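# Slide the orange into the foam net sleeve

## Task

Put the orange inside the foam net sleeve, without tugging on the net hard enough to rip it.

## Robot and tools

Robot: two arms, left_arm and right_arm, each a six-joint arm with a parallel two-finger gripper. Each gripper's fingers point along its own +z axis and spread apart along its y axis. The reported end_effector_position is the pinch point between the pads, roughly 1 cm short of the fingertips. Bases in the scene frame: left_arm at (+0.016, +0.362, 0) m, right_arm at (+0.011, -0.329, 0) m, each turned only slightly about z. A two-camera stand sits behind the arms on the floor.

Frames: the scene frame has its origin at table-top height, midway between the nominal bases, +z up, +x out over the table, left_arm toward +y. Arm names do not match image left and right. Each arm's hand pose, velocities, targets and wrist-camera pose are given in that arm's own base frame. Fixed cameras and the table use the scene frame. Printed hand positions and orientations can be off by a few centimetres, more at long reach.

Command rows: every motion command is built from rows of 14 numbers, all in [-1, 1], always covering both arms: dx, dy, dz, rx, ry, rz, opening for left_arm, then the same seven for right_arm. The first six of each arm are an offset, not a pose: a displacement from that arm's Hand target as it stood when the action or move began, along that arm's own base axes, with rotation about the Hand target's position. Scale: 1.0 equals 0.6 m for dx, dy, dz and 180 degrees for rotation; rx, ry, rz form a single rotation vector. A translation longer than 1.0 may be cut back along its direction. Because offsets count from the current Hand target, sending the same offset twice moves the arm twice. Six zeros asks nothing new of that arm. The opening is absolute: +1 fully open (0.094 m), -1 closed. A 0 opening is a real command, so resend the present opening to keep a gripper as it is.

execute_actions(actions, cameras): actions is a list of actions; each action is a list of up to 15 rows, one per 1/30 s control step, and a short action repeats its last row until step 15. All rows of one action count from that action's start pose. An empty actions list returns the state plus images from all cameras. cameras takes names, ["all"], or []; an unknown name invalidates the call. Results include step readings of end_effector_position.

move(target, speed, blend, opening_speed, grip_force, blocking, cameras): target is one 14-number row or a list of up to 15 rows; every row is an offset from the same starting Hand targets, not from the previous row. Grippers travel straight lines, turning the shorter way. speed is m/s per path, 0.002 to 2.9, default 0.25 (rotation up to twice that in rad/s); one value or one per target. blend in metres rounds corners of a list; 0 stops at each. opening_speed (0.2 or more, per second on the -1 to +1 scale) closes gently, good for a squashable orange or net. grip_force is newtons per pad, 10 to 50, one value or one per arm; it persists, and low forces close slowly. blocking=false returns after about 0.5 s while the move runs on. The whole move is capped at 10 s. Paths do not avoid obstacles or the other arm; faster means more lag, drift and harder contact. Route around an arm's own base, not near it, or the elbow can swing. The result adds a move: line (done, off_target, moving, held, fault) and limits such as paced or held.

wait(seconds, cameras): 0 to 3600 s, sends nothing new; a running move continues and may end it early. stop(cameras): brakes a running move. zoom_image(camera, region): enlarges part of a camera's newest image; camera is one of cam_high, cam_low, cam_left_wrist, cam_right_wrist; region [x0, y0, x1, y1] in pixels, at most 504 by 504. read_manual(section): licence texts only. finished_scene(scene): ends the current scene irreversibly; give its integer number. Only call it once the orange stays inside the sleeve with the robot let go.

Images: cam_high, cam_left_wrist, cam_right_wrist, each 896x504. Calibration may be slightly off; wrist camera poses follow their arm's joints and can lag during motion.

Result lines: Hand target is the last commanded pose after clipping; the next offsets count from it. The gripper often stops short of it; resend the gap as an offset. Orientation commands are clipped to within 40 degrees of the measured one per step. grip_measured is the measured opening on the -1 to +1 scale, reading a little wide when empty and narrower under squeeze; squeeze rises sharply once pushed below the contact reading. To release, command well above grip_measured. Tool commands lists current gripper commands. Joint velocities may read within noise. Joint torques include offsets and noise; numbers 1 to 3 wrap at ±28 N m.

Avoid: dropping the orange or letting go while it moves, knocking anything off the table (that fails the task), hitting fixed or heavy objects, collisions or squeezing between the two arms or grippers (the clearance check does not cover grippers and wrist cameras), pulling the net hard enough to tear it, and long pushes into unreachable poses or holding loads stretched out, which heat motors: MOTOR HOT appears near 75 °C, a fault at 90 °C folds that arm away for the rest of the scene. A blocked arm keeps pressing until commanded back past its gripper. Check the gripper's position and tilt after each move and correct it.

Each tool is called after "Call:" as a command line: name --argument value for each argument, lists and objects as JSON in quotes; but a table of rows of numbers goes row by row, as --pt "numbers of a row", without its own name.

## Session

Call:
execute_actions --actions '[]'

Call:
zoom_image --camera "cam_high" --region '[390, 170, 530, 300]'

Scene clock: 0.00 s.
left_arm: end_effector_position=(+0.2739, -0.3063, +0.0857) grip_measured=-0.987 end_effector_quat_wxyz=(+0.264, +0.089, +0.765, -0.581) | right_arm: end_effector_position=(+0.2847, +0.3002, +0.0861) grip_measured=-0.983 end_effector_quat_wxyz=(-0.629, +0.702, -0.324, -0.073)
Joint positions: left_arm=[-0.575 1.849 0.444 1.165 0.671 -0.877 0.001] | right_arm=[0.538 1.843 0.471 1.112 -0.699 -1.193 0.001]
Joint velocities: within noise
Joint torques (N m): no reading
Heat: left arm: 27 °C; right arm: 24 °C.
Hand target: left_arm +0.2757, -0.3072, +0.0901; +0.270, +0.092, +0.761, -0.583 | right_arm +0.2860, +0.3004, +0.0869; -0.630, +0.702, -0.325, -0.071
Tool commands: left_gripper/opening=-1.0 right_gripper/opening=-1.0
camera_calibration:
cam_left_wrist: T_world_to_cam=[[-0.45148, -0.30747, 0.83763, -0.04025], [-0.88972, 0.22621, -0.39652, 0.38886], [-0.06756, -0.92428, -0.3757, -0.14292]] pos_world=[0.31815, -0.23243, 0.13421]
cam_right_wrist: T_world_to_cam=[[0.54689, -0.0186, 0.837, -0.22295], [0.56906, -0.72504, -0.38793, 0.12933], [0.61407, 0.68846, -0.38593, -0.25839]] pos_world=[0.20701, 0.26751, 0.13706]

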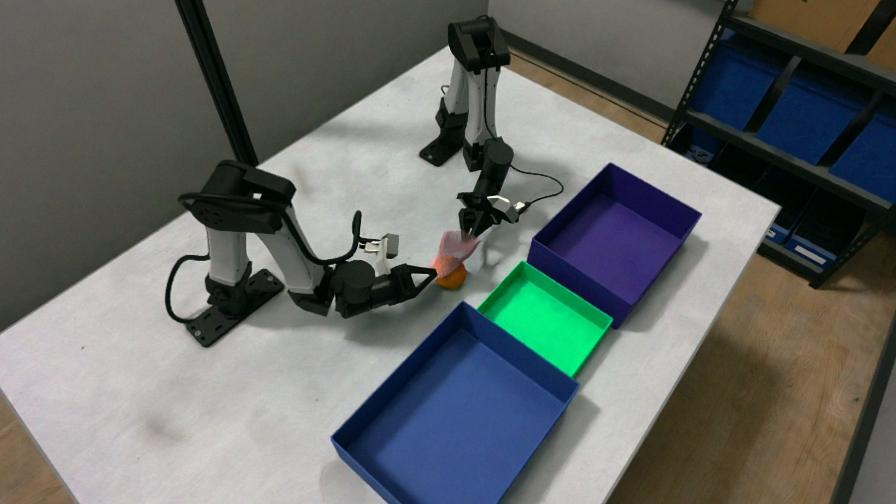

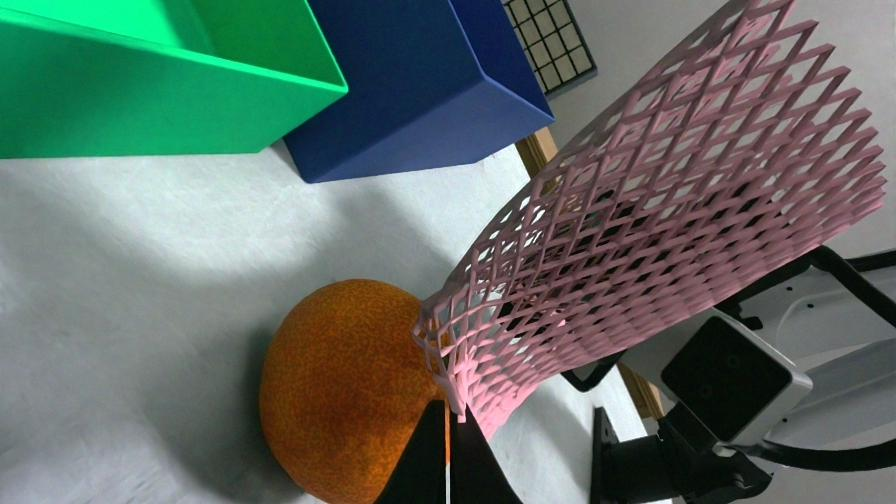

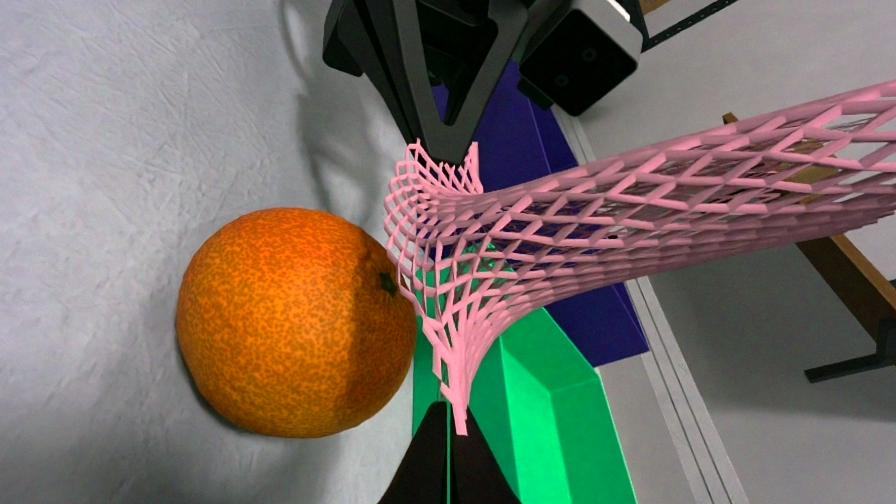

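Scaled by 3.600.

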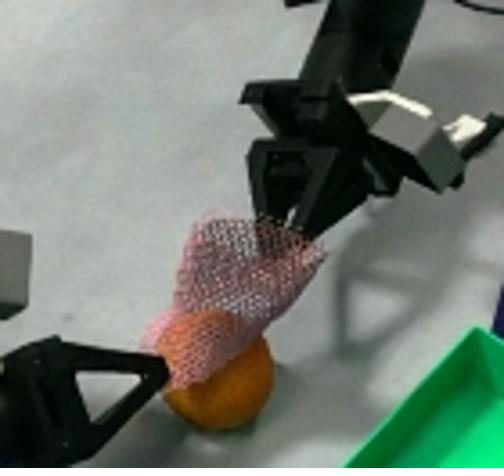

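Call:
move --pt "0.01 -0.003 -0.01 0.127 0.041 0 -1 -0.016 0.003 -0.01 -0.127 0.042 0 -1" --pt "0.01 -0.005 -0.037 0.2115 0.068 0 -1 -0.0155 0.0033 -0.037 -0.211 0.0696 0 -1" --speed 0.15 --blend '[0.02, 0]' --cameras '["cam_left_wrist", "cam_right_wrist"]'

Scene clock: 12.87 s.
left_arm: end_effector_position=(+0.2771, -0.3094, +0.0690) grip_measured=-0.987 end_effector_quat_wxyz=(+0.141, +0.111, +0.929, -0.322) | right_arm: end_effector_position=(+0.2743, +0.3029, +0.0690) grip_measured=-0.983 end_effector_quat_wxyz=(-0.343, +0.851, -0.394, -0.045)
Joint positions: left_arm=[-0.686 1.676 0.957 -0.222 0.375 -0.572 0.001] | right_arm=[0.682 1.655 0.942 -0.239 -0.367 -1.474 0.001]
Joint torques (N m): left_arm=[-0.38 -5.96 8.23 1.39 -0.18 0.18] | right_arm=[0.44 -5.46 7.99 1.17 0.2 0.07]
Heat: left arm: 28 °C; right arm: 26 °C.
Hand target: left_arm +0.2816, -0.3104, +0.0680; +0.144, +0.114, +0.933, -0.310 | right_arm +0.2767, +0.3022, +0.0646; -0.329, +0.857, -0.396, -0.037
Off the commanded pose: left_arm 0.005 m, 2 deg | right_arm 0.005 m, 2 deg.
move: done
cam_left_wrist: T_world_to_cam=[[-0.30589, -0.76403, 0.56805, -0.18883], [-0.92981, 0.36799, -0.00576, 0.41383], [-0.20464, -0.52994, -0.82297, 0.03901]] pos_world=[0.33501, -0.27588, 0.14175]
cam_right_wrist: T_world_to_cam=[[0.70303, 0.4405, 0.5583, -0.36553], [0.52921, -0.84849, 0.00306, 0.15193], [0.47506, 0.2933, -0.82963, -0.07201]] pos_world=[0.21078, 0.31105, 0.14387]

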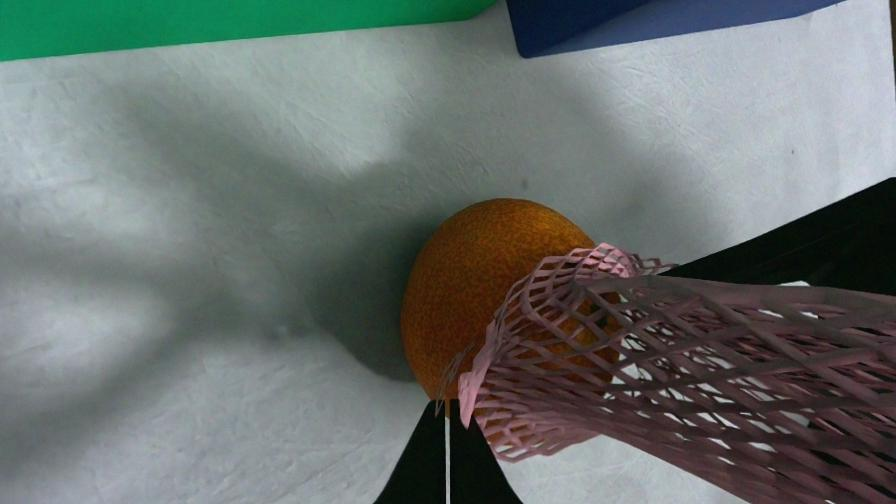

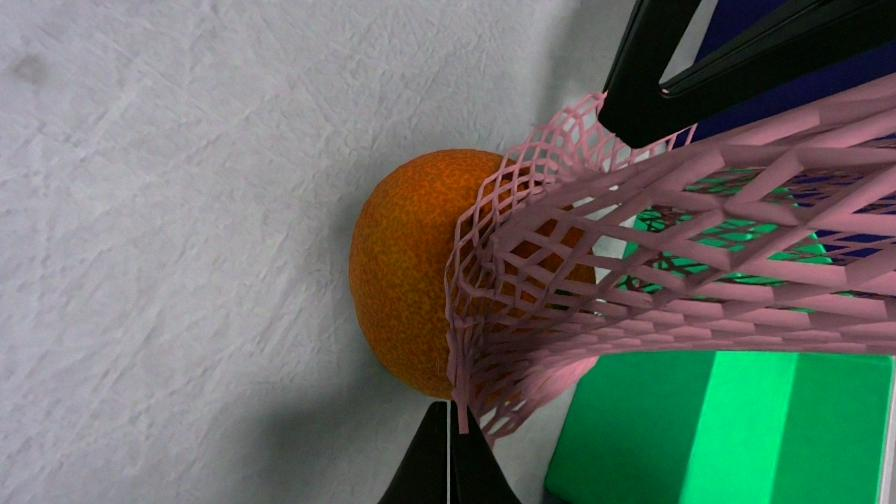

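Call:
move --pt "-0.0083 0 -0.072 0 0 0 -1 -0.0083 -0.014 -0.058 0 0 0 -1" --speed 0.06 --cameras '["cam_left_wrist", "cam_right_wrist"]'

Scene clock: 16.70 s.
left_arm: end_effector_position=(+0.2795, -0.3145, +0.0389) grip_measured=-0.987 end_effector_quat_wxyz=(+0.150, +0.115, +0.927, -0.325) | right_arm: end_effector_position=(+0.2777, +0.3056, +0.0537) grip_measured=-0.984 end_effector_quat_wxyz=(-0.363, +0.849, -0.383, -0.033)
Joint positions: left_arm=[-0.695 1.752 0.896 -0.067 0.368 -0.572 0.001] | right_arm=[0.682 1.684 0.873 -0.094 -0.367 -1.484 0.001]
Joint torques (N m): left_arm=[-0.46 -5.93 4.42 1.66 -0.14 0.1] | right_arm=[-0.46 -4.68 3.93 1.25 0.19 0.01]
Heat: left arm: 29 °C; right arm: 26 °C.
Hand target: left_arm +0.2766, -0.3104, +0.0248; +0.144, +0.114, +0.933, -0.310 | right_arm +0.2716, +0.2939, +0.0298; -0.329, +0.857, -0.396, -0.037
Off the commanded pose: left_arm 0.015 m, 2 deg | right_arm 0.027 m, 4 deg.
move: off_target (left_arm, right_arm)
cam_left_wrist: T_world_to_cam=[[-0.31929, -0.75878, 0.56772, -0.16942], [-0.92799, 0.37177, -0.02501, 0.41919], [-0.19208, -0.53482, -0.82284, 0.00692]] pos_world=[0.33623, -0.2807, 0.11237]
cam_right_wrist: T_world_to_cam=[[0.67499, 0.42918, 0.60016, -0.3516], [0.53513, -0.84476, 0.00225, 0.14975], [0.50796, 0.31965, -0.79987, -0.10588]] pos_world=[0.21097, 0.31125, 0.12599]

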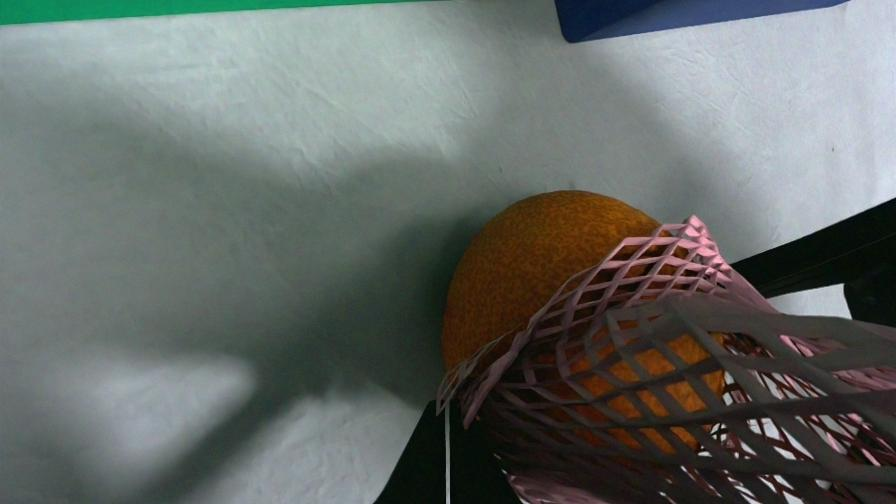

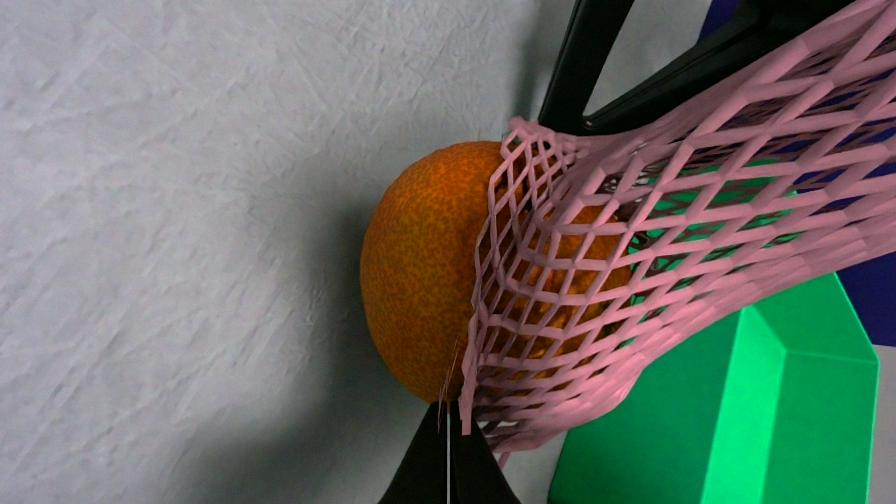

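Call:
move --pt "0 0 -0.044 0 0 0 -1 0 -0.01 -0.044 0 0 0 -1" --speed 0.05 --cameras '["cam_left_wrist", "cam_right_wrist"]'

Scene clock: 19.90 s.
left_arm: end_effector_position=(+0.2851, -0.3190, +0.0194) grip_measured=-0.987 end_effector_quat_wxyz=(+0.163, +0.118, +0.921, -0.333) | right_arm: end_effector_position=(+0.2788, +0.3002, +0.0251) grip_measured=-0.984 end_effector_quat_wxyz=(-0.361, +0.850, -0.383, -0.030)
Joint positions: left_arm=[-0.695 1.819 0.858 0.071 0.367 -0.572 0.001] | right_arm=[0.669 1.747 0.812 0.023 -0.367 -1.499 0.001]
Joint torques (N m): left_arm=[-0.47 -5.9 3.81 1.48 -0.17 0.11] | right_arm=[-0.73 -5.27 3.73 1.31 0.05 0.04]
Heat: left arm: 30 °C; right arm: 26 °C.
Hand target: left_arm +0.2765, -0.3102, -0.0018; +0.144, +0.113, +0.933, -0.310 | right_arm +0.2717, +0.2879, +0.0035; -0.329, +0.857, -0.396, -0.037
Off the commanded pose: left_arm 0.024 m, 4 deg | right_arm 0.026 m, 4 deg.
move: off_target (left_arm, right_arm)
cam_left_wrist: T_world_to_cam=[[-0.33413, -0.74656, 0.57533, -0.15202], [-0.927, 0.37066, -0.05739, 0.42554], [-0.1704, -0.55251, -0.8159, -0.02244]] pos_world=[0.33986, -0.28362, 0.09358]
cam_right_wrist: T_world_to_cam=[[0.6728, 0.43311, 0.59979, -0.33333], [0.53426, -0.84525, 0.01106, 0.14472], [0.51176, 0.31301, -0.80008, -0.12667]] pos_world=[0.21177, 0.30635, 0.09698]

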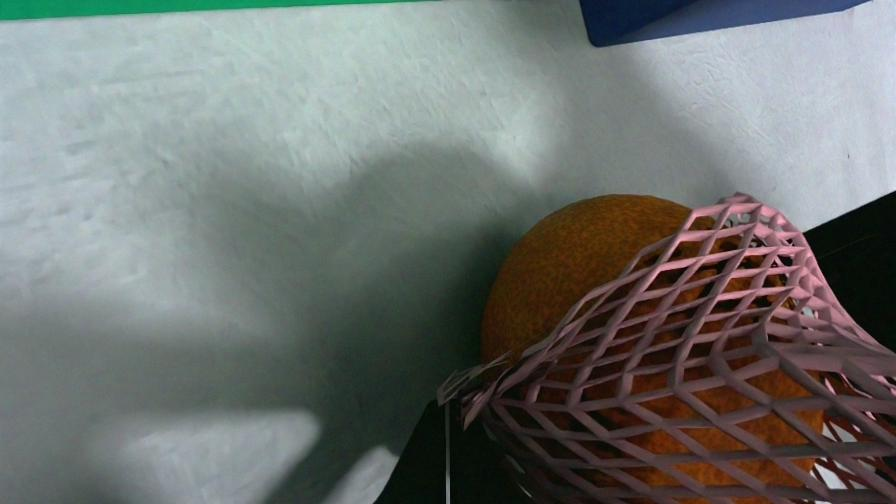

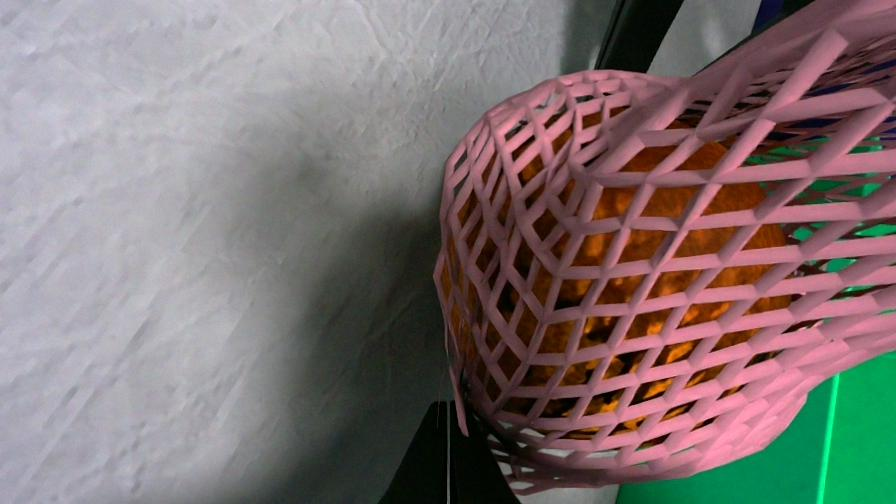

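Call:
move --pt "0.033 -0.008 0.005 0 0 0 -1 0.028 0.0065 0.012 0 0 0 -1" --speed 0.05 --cameras '["all"]'

Call:
zoom_image --camera "cam_high" --region '[400, 220, 500, 320]'

Scene clock: 26.03 s.
left_arm: end_effector_position=(+0.2961, -0.3217, +0.0130) grip_measured=-0.987 end_effector_quat_wxyz=(+0.161, +0.118, +0.923, -0.328) | right_arm: end_effector_position=(+0.2905, +0.2977, +0.0220) grip_measured=-0.984 end_effector_quat_wxyz=(-0.352, +0.852, -0.388, -0.027)
Joint positions: left_arm=[-0.683 1.87 0.906 0.059 0.369 -0.557 0.001] | right_arm=[0.647 1.782 0.858 -0.011 -0.367 -1.518 0.001]
Joint torques (N m): left_arm=[0.69 -6.28 6.8 1.18 -0.01 0.14] | right_arm=[-0.8 -5.45 6.75 1 -0.08 0.09]
Heat: left arm: 29 °C; right arm: 26 °C.
Hand target: left_arm +0.2963, -0.3150, +0.0012; +0.144, +0.114, +0.933, -0.310 | right_arm +0.2885, +0.2918, +0.0106; -0.329, +0.857, -0.396, -0.037
Off the commanded pose: left_arm 0.014 m, 3 deg | right_arm 0.013 m, 3 deg.
move: off_target (left_arm, right_arm)
cam_left_wrist: T_world_to_cam=[[-0.33239, -0.75366, 0.56702, -0.14934], [-0.9272, 0.37121, -0.05014, 0.43659], [-0.17269, -0.5424, -0.82218, -0.02321]] pos_world=[0.35115, -0.28721, 0.08749]
cam_right_wrist: T_world_to_cam=[[0.68017, 0.43884, 0.58718, -0.34187], [0.52775, -0.84908, 0.02326, 0.13921], [0.50877, 0.29407, -0.80912, -0.1276]] pos_world=[0.22398, 0.30575, 0.09426]

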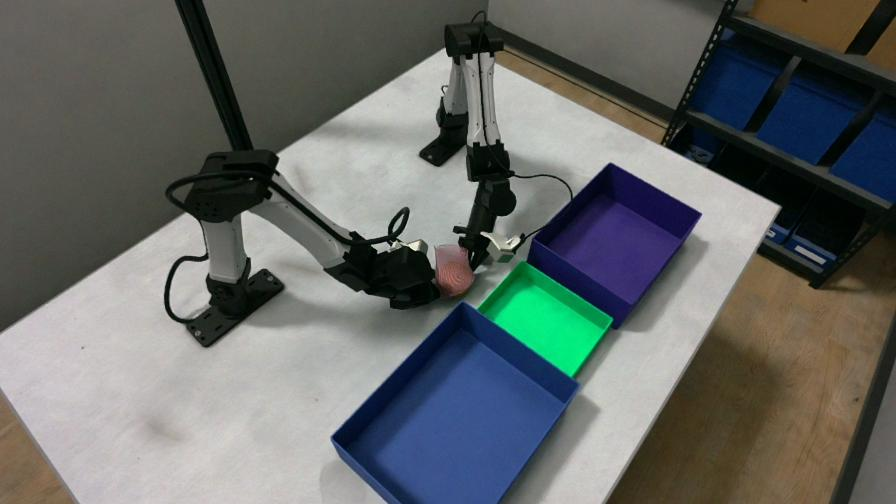

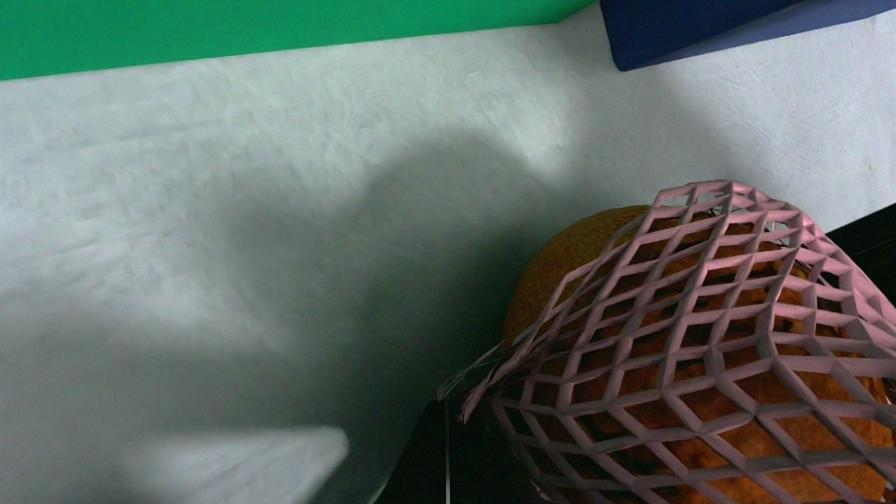

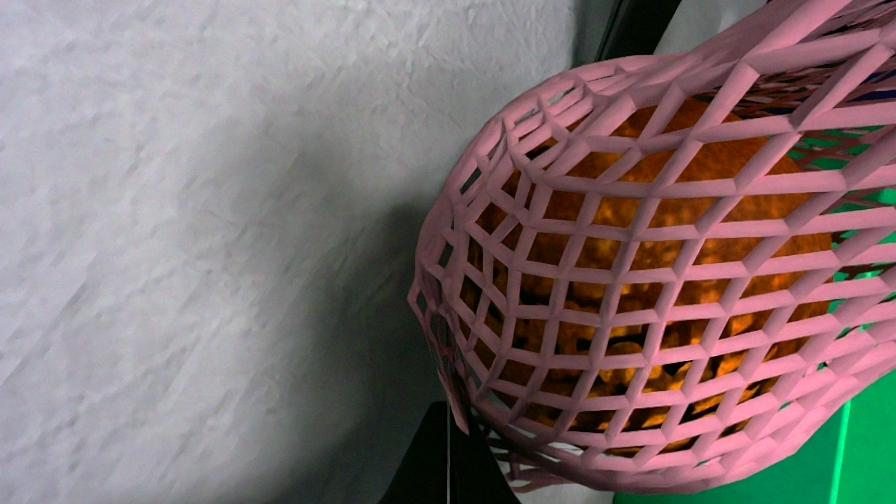

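Scaled by 5.040.

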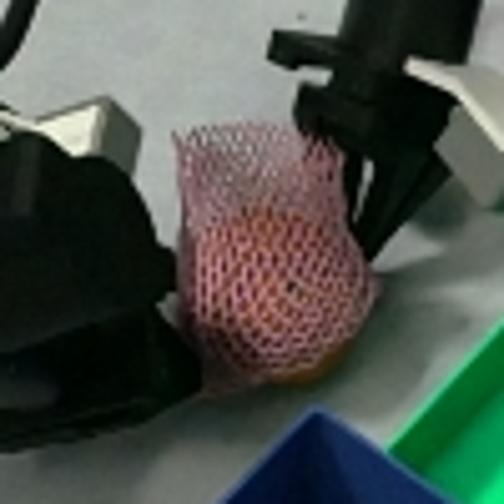

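Call:
move --pt "0.016 -0.003 0.001 0 0 0 -1 0.018 0 0.004 0 0 0 -1" --speed 0.05 --cameras '["all"]'

Call:
zoom_image --camera "cam_high" --region '[400, 220, 500, 320]'

Scene clock: 28.17 s.
left_arm: end_effector_position=(+0.3039, -0.3231, +0.0122) grip_measured=-0.987 end_effector_quat_wxyz=(+0.157, +0.119, +0.925, -0.326) | right_arm: end_effector_position=(+0.2993, +0.2961, +0.0215) grip_measured=-0.984 end_effector_quat_wxyz=(-0.346, +0.853, -0.390, -0.029)
Joint positions: left_arm=[-0.671 1.896 0.946 0.033 0.379 -0.545 0.001] | right_arm=[0.628 1.807 0.899 -0.047 -0.376 -1.535 0.001]
Joint torques (N m): left_arm=[0.76 -6.6 6.97 1.22 -0.03 0.17] | right_arm=[-0.81 -5.9 7.08 1.08 -0.07 0.12]
Heat: left arm: 30 °C; right arm: 26 °C.
Hand target: left_arm +0.3060, -0.3169, +0.0018; +0.144, +0.114, +0.933, -0.310 | right_arm +0.2993, +0.2918, +0.0129; -0.329, +0.857, -0.396, -0.037
Off the commanded pose: left_arm 0.012 m, 3 deg | right_arm 0.010 m, 2 deg.
move: off_target (left_arm)
cam_left_wrist: T_world_to_cam=[[-0.33009, -0.75516, 0.56637, -0.1486], [-0.92667, 0.37352, -0.04205, 0.44471], [-0.1798, -0.53872, -0.82308, -0.02002]] pos_world=[0.35945, -0.28911, 0.08638]
cam_right_wrist: T_world_to_cam=[[0.68614, 0.444, 0.57626, -0.34996], [0.52722, -0.84931, 0.02664, 0.13348], [0.50126, 0.28554, -0.81683, -0.12716]] pos_world=[0.23348, 0.30505, 0.09425]

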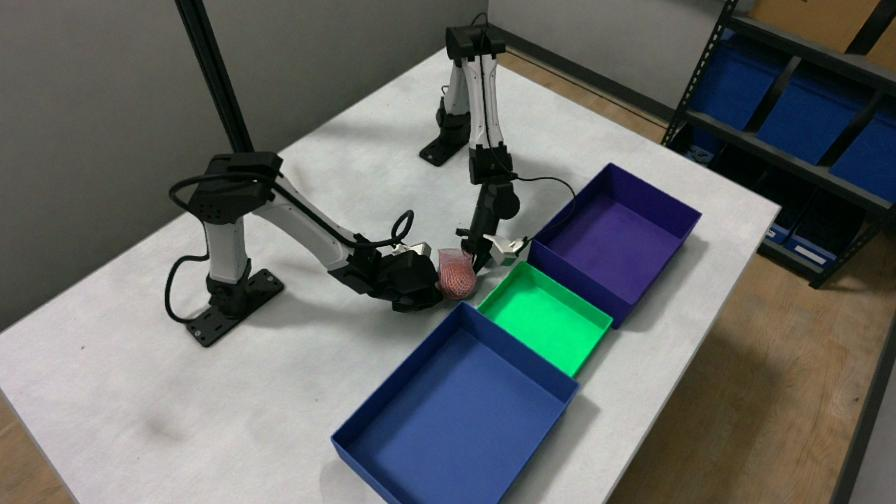

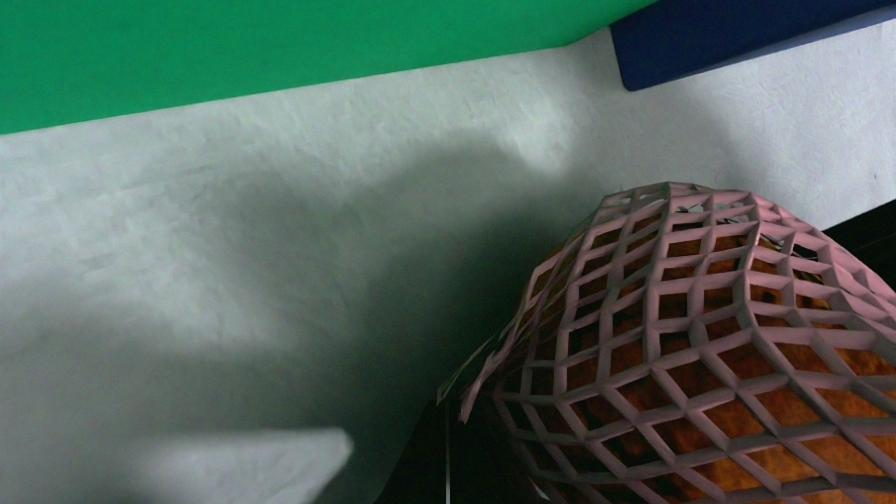

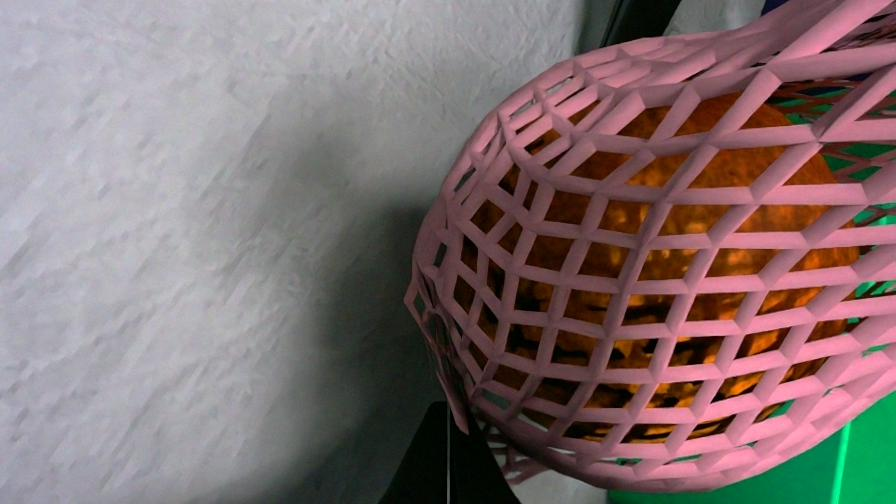

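Scaled by 5.040.

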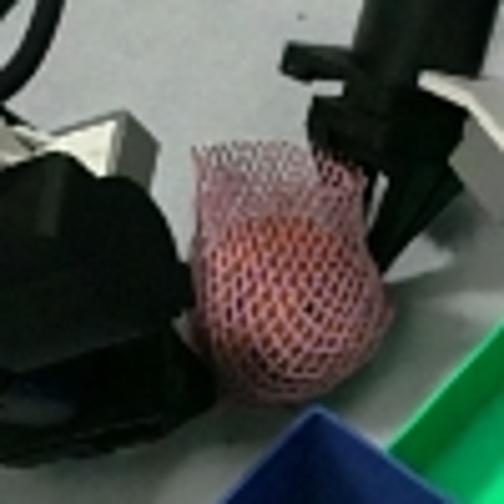

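Call:
zoom_image --camera "cam_left_wrist" --region '[420, 150, 896, 504]'

Call:
zoom_image --camera "cam_right_wrist" --region '[392, 20, 896, 504]'

Scaled by 1.059.

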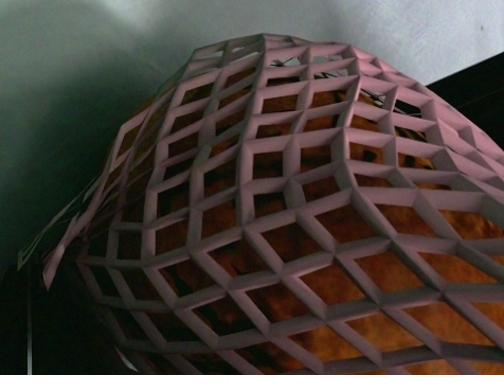

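Scaled by 1.000.

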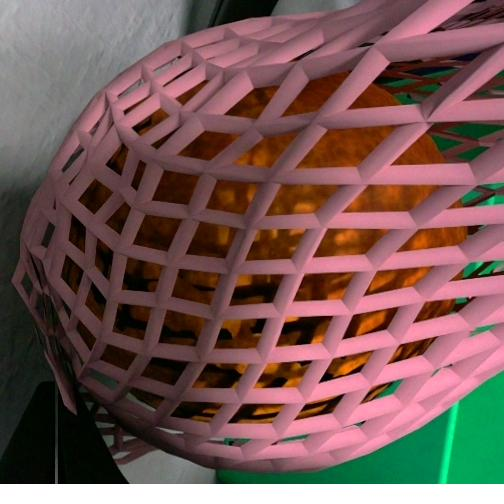

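Call:
move --pt "0 0 0.004 0 0 0 -0.83 0 0 0.004 0 0 0 -0.83" --speed 0.05 --opening_speed 0.5 --cameras '["cam_left_wrist", "cam_right_wrist"]'

Scene clock: 31.10 s.
left_arm: end_effector_position=(+0.3029, -0.3217, +0.0111) grip_measured=-0.832 end_effector_quat_wxyz=(+0.153, +0.117, +0.926, -0.323) | right_arm: end_effector_position=(+0.2937, +0.2922, +0.0170) grip_measured=-0.831 end_effector_quat_wxyz=(-0.331, +0.856, -0.395, -0.038)
Joint positions: left_arm=[-0.669 1.896 0.949 0.018 0.379 -0.545 0.008] | right_arm=[0.628 1.807 0.902 -0.086 -0.376 -1.536 0.008]
Joint torques (N m): left_arm=[0.68 -7.08 7.04 1.24 -0.03 0.18] | right_arm=[-0.84 -6.17 7.12 1.32 -0.11 -0.02]
Heat: left arm: 30 °C; right arm: 26 °C.
Hand target: left_arm +0.3059, -0.3168, +0.0042; +0.144, +0.114, +0.933, -0.310 | right_arm +0.2993, +0.2918, +0.0154; -0.329, +0.857, -0.396, -0.037
Off the commanded pose: left_arm 0.009 m, 2 deg | right_arm 0.006 m, 0 deg.
move: done
cam_left_wrist: T_world_to_cam=[[-0.32432, -0.75967, 0.56366, -0.15034], [-0.92732, 0.37299, -0.03088, 0.44312], [-0.18678, -0.53271, -0.82543, -0.01616]] pos_world=[0.35914, -0.2881, 0.08508]
cam_right_wrist: T_world_to_cam=[[0.70271, 0.45646, 0.54575, -0.34979], [0.52846, -0.84845, 0.02919, 0.13243], [0.47637, 0.26789, -0.83744, -0.11392]] pos_world=[0.23008, 0.30255, 0.09162]

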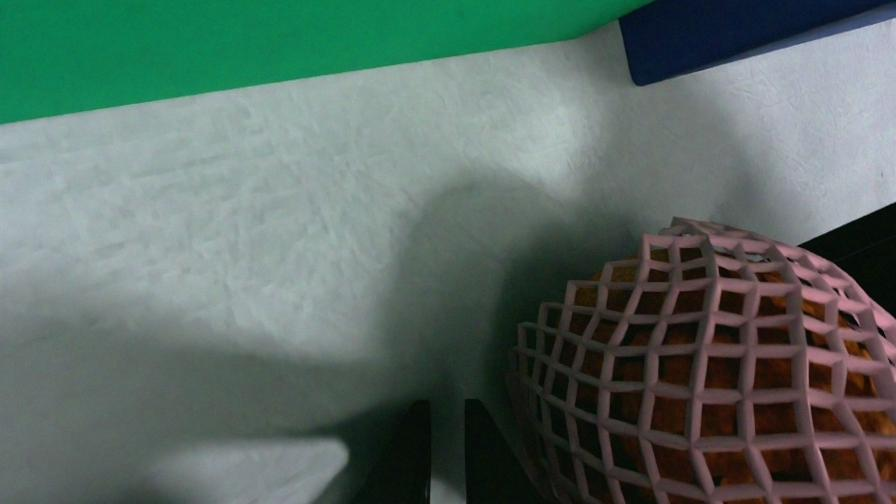

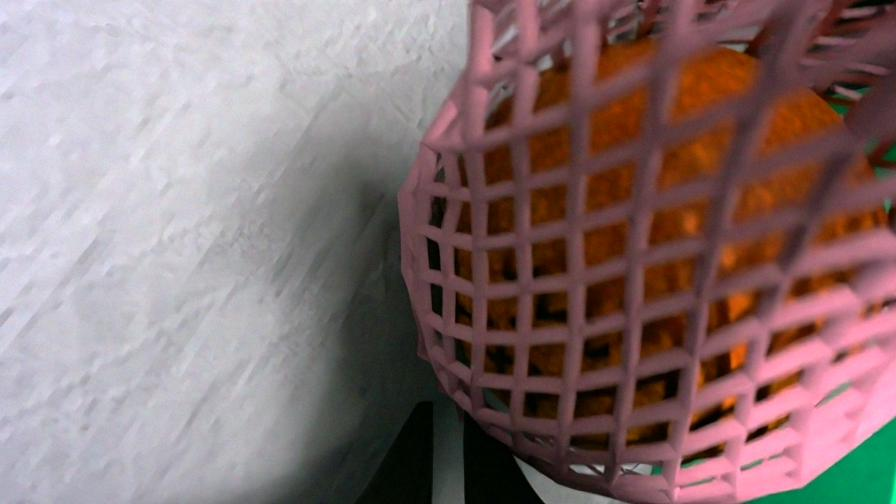

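Call:
move --pt "-0.025 0.085 0.1 0 0 0 -0.83 -0.03 -0.09 0.1 0 0 0 -0.83" --speed 0.12 --cameras '["all"]'

Call:
zoom_image --camera "cam_high" --region '[400, 220, 500, 320]'

Scene clock: 33.83 s.
left_arm: end_effector_position=(+0.2952, -0.2688, +0.0608) grip_measured=-0.832 end_effector_quat_wxyz=(+0.145, +0.109, +0.934, -0.307) | right_arm: end_effector_position=(+0.2850, +0.2407, +0.0743) grip_measured=-0.831 end_effector_quat_wxyz=(-0.327, +0.856, -0.399, -0.033)
Joint positions: left_arm=[-0.562 1.664 0.931 -0.265 0.414 -0.453 0.008] | right_arm=[0.507 1.562 0.902 -0.378 -0.426 -1.645 0.008]
Joint torques (N m): left_arm=[0.35 -9.21 5.03 1.35 0.23 0.17] | right_arm=[-0.77 -7.61 4.74 1.21 -0.29 0.01]
Heat: left arm: 30 °C; right arm: 27 °C.
Hand target: left_arm +0.2909, -0.2658, +0.0642; +0.144, +0.113, +0.933, -0.310 | right_arm +0.2812, +0.2379, +0.0754; -0.329, +0.857, -0.396, -0.037
Off the commanded pose: left_arm 0.006 m, 1 deg | right_arm 0.005 m, 1 deg.
move: done
cam_left_wrist: T_world_to_cam=[[-0.30203, -0.78463, 0.54142, -0.15258], [-0.93381, 0.35777, -0.00245, 0.41385], [-0.19179, -0.50632, -0.84075, 0.06112]] pos_world=[0.3521, -0.23684, 0.13501]
cam_right_wrist: T_world_to_cam=[[0.70514, 0.4565, 0.54257, -0.35186], [0.52111, -0.85255, 0.04004, 0.09396], [0.48085, 0.25451, -0.83905, -0.04605]] pos_world=[0.22129, 0.25245, 0.14851]

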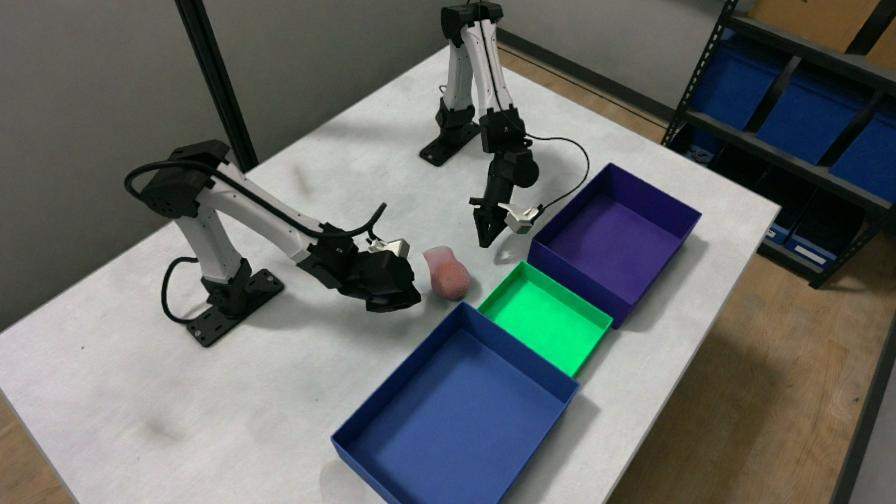

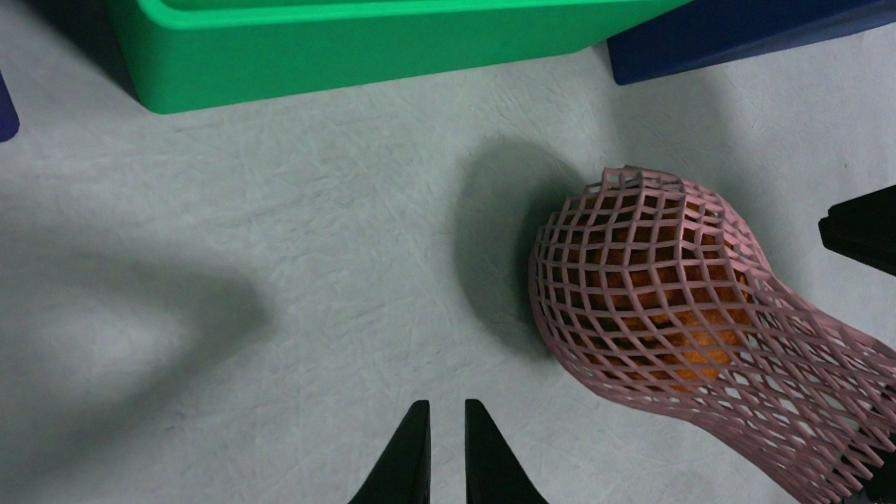

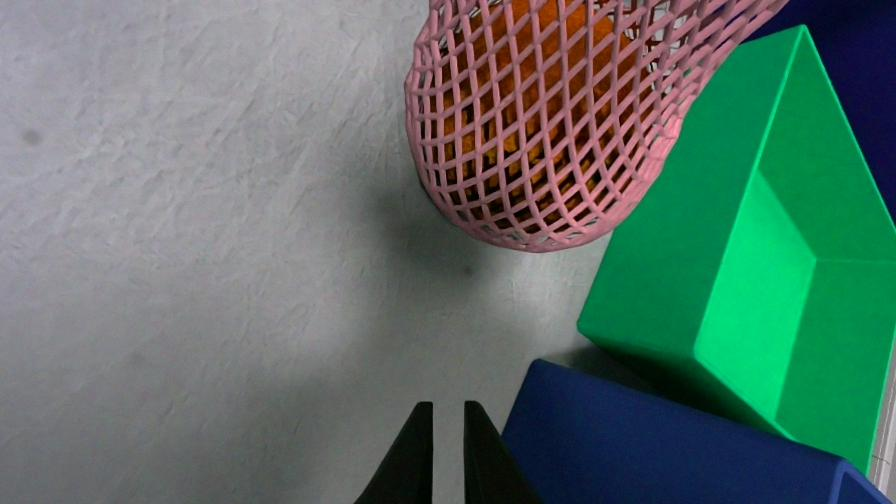

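Scaled by 5.040.

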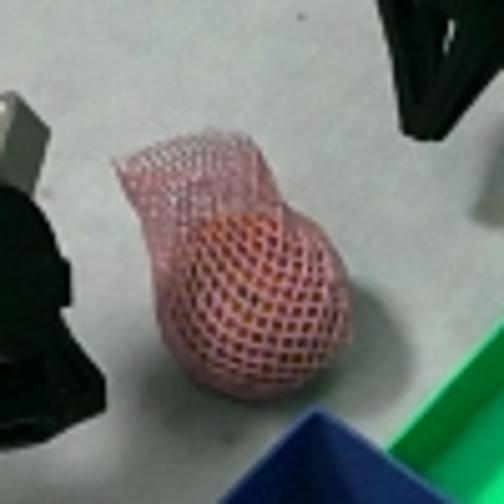

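Call:
wait --seconds 0.2 --cameras '["cam_left_wrist", "cam_high"]'

Call:
zoom_image --camera "cam_high" --region '[400, 220, 500, 320]'

Scene clock: 34.70 s.
left_arm: end_effector_position=(+0.2951, -0.2688, +0.0607) grip_measured=-0.832 end_effector_quat_wxyz=(+0.145, +0.110, +0.934, -0.307) | right_arm: end_effector_position=(+0.2849, +0.2406, +0.0742) grip_measured=-0.831 end_effector_quat_wxyz=(-0.326, +0.857, -0.398, -0.033)
Joint positions: left_arm=[-0.562 1.664 0.931 -0.266 0.415 -0.452 0.008] | right_arm=[0.507 1.562 0.902 -0.378 -0.426 -1.646 0.008]
Joint torques (N m): left_arm=[0.35 -9.22 5.01 1.37 0.23 0.18] | right_arm=[-0.84 -7.69 4.98 1.21 -0.26 0]
Heat: left arm: 30 °C; right arm: 27 °C.
Hand target: left_arm +0.2910, -0.2658, +0.0643; +0.144, +0.114, +0.933, -0.310 | right_arm +0.2813, +0.2379, +0.0754; -0.329, +0.857, -0.396, -0.037
Tool commands: left_gripper/opening=-0.83 right_gripper/opening=-0.83
Off the commanded pose: left_arm 0.006 m, 1 deg | right_arm 0.005 m, 1 deg.
wait: 0.20 s; at rest from the start
cam_left_wrist: T_world_to_cam=[[-0.30229, -0.78448, 0.54149, -0.15249], [-0.93362, 0.35825, -0.00218, 0.41391], [-0.19228, -0.5062, -0.84071, 0.06118]] pos_world=[0.3521, -0.23694, 0.13491]
Images, in order (width x height): cam_high 896x504, cam_left_wrist 896x504.

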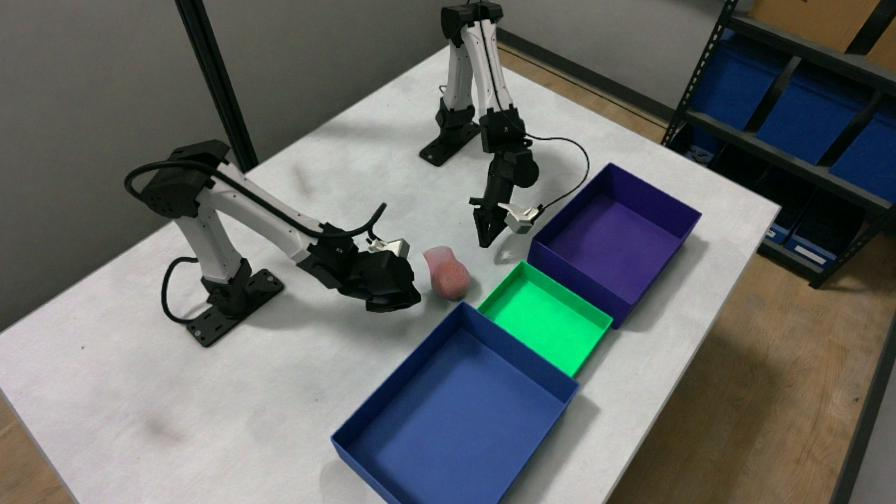

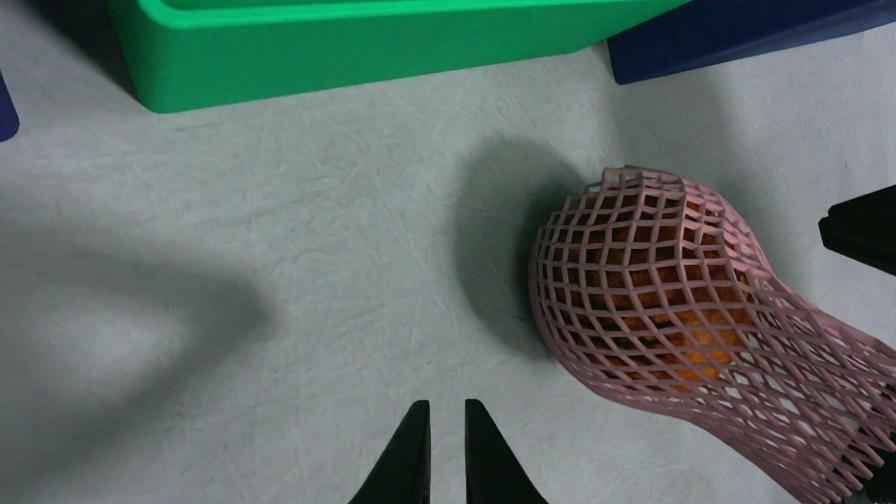

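Scaled by 5.040.

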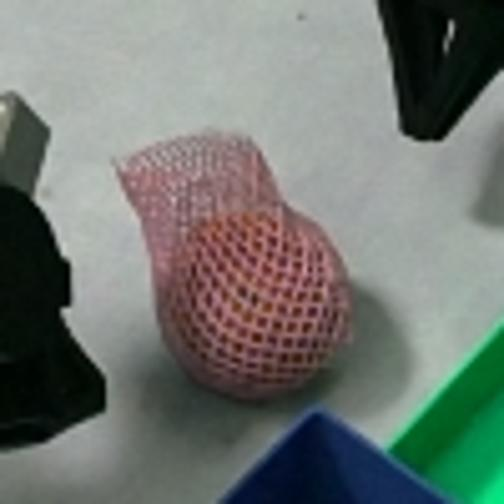

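Nothing moved between the last two views, and the orange is fully inside the sleeve with both grippers clear.

Call:
finished_scene --scene 2

The scene is finished: the task was done.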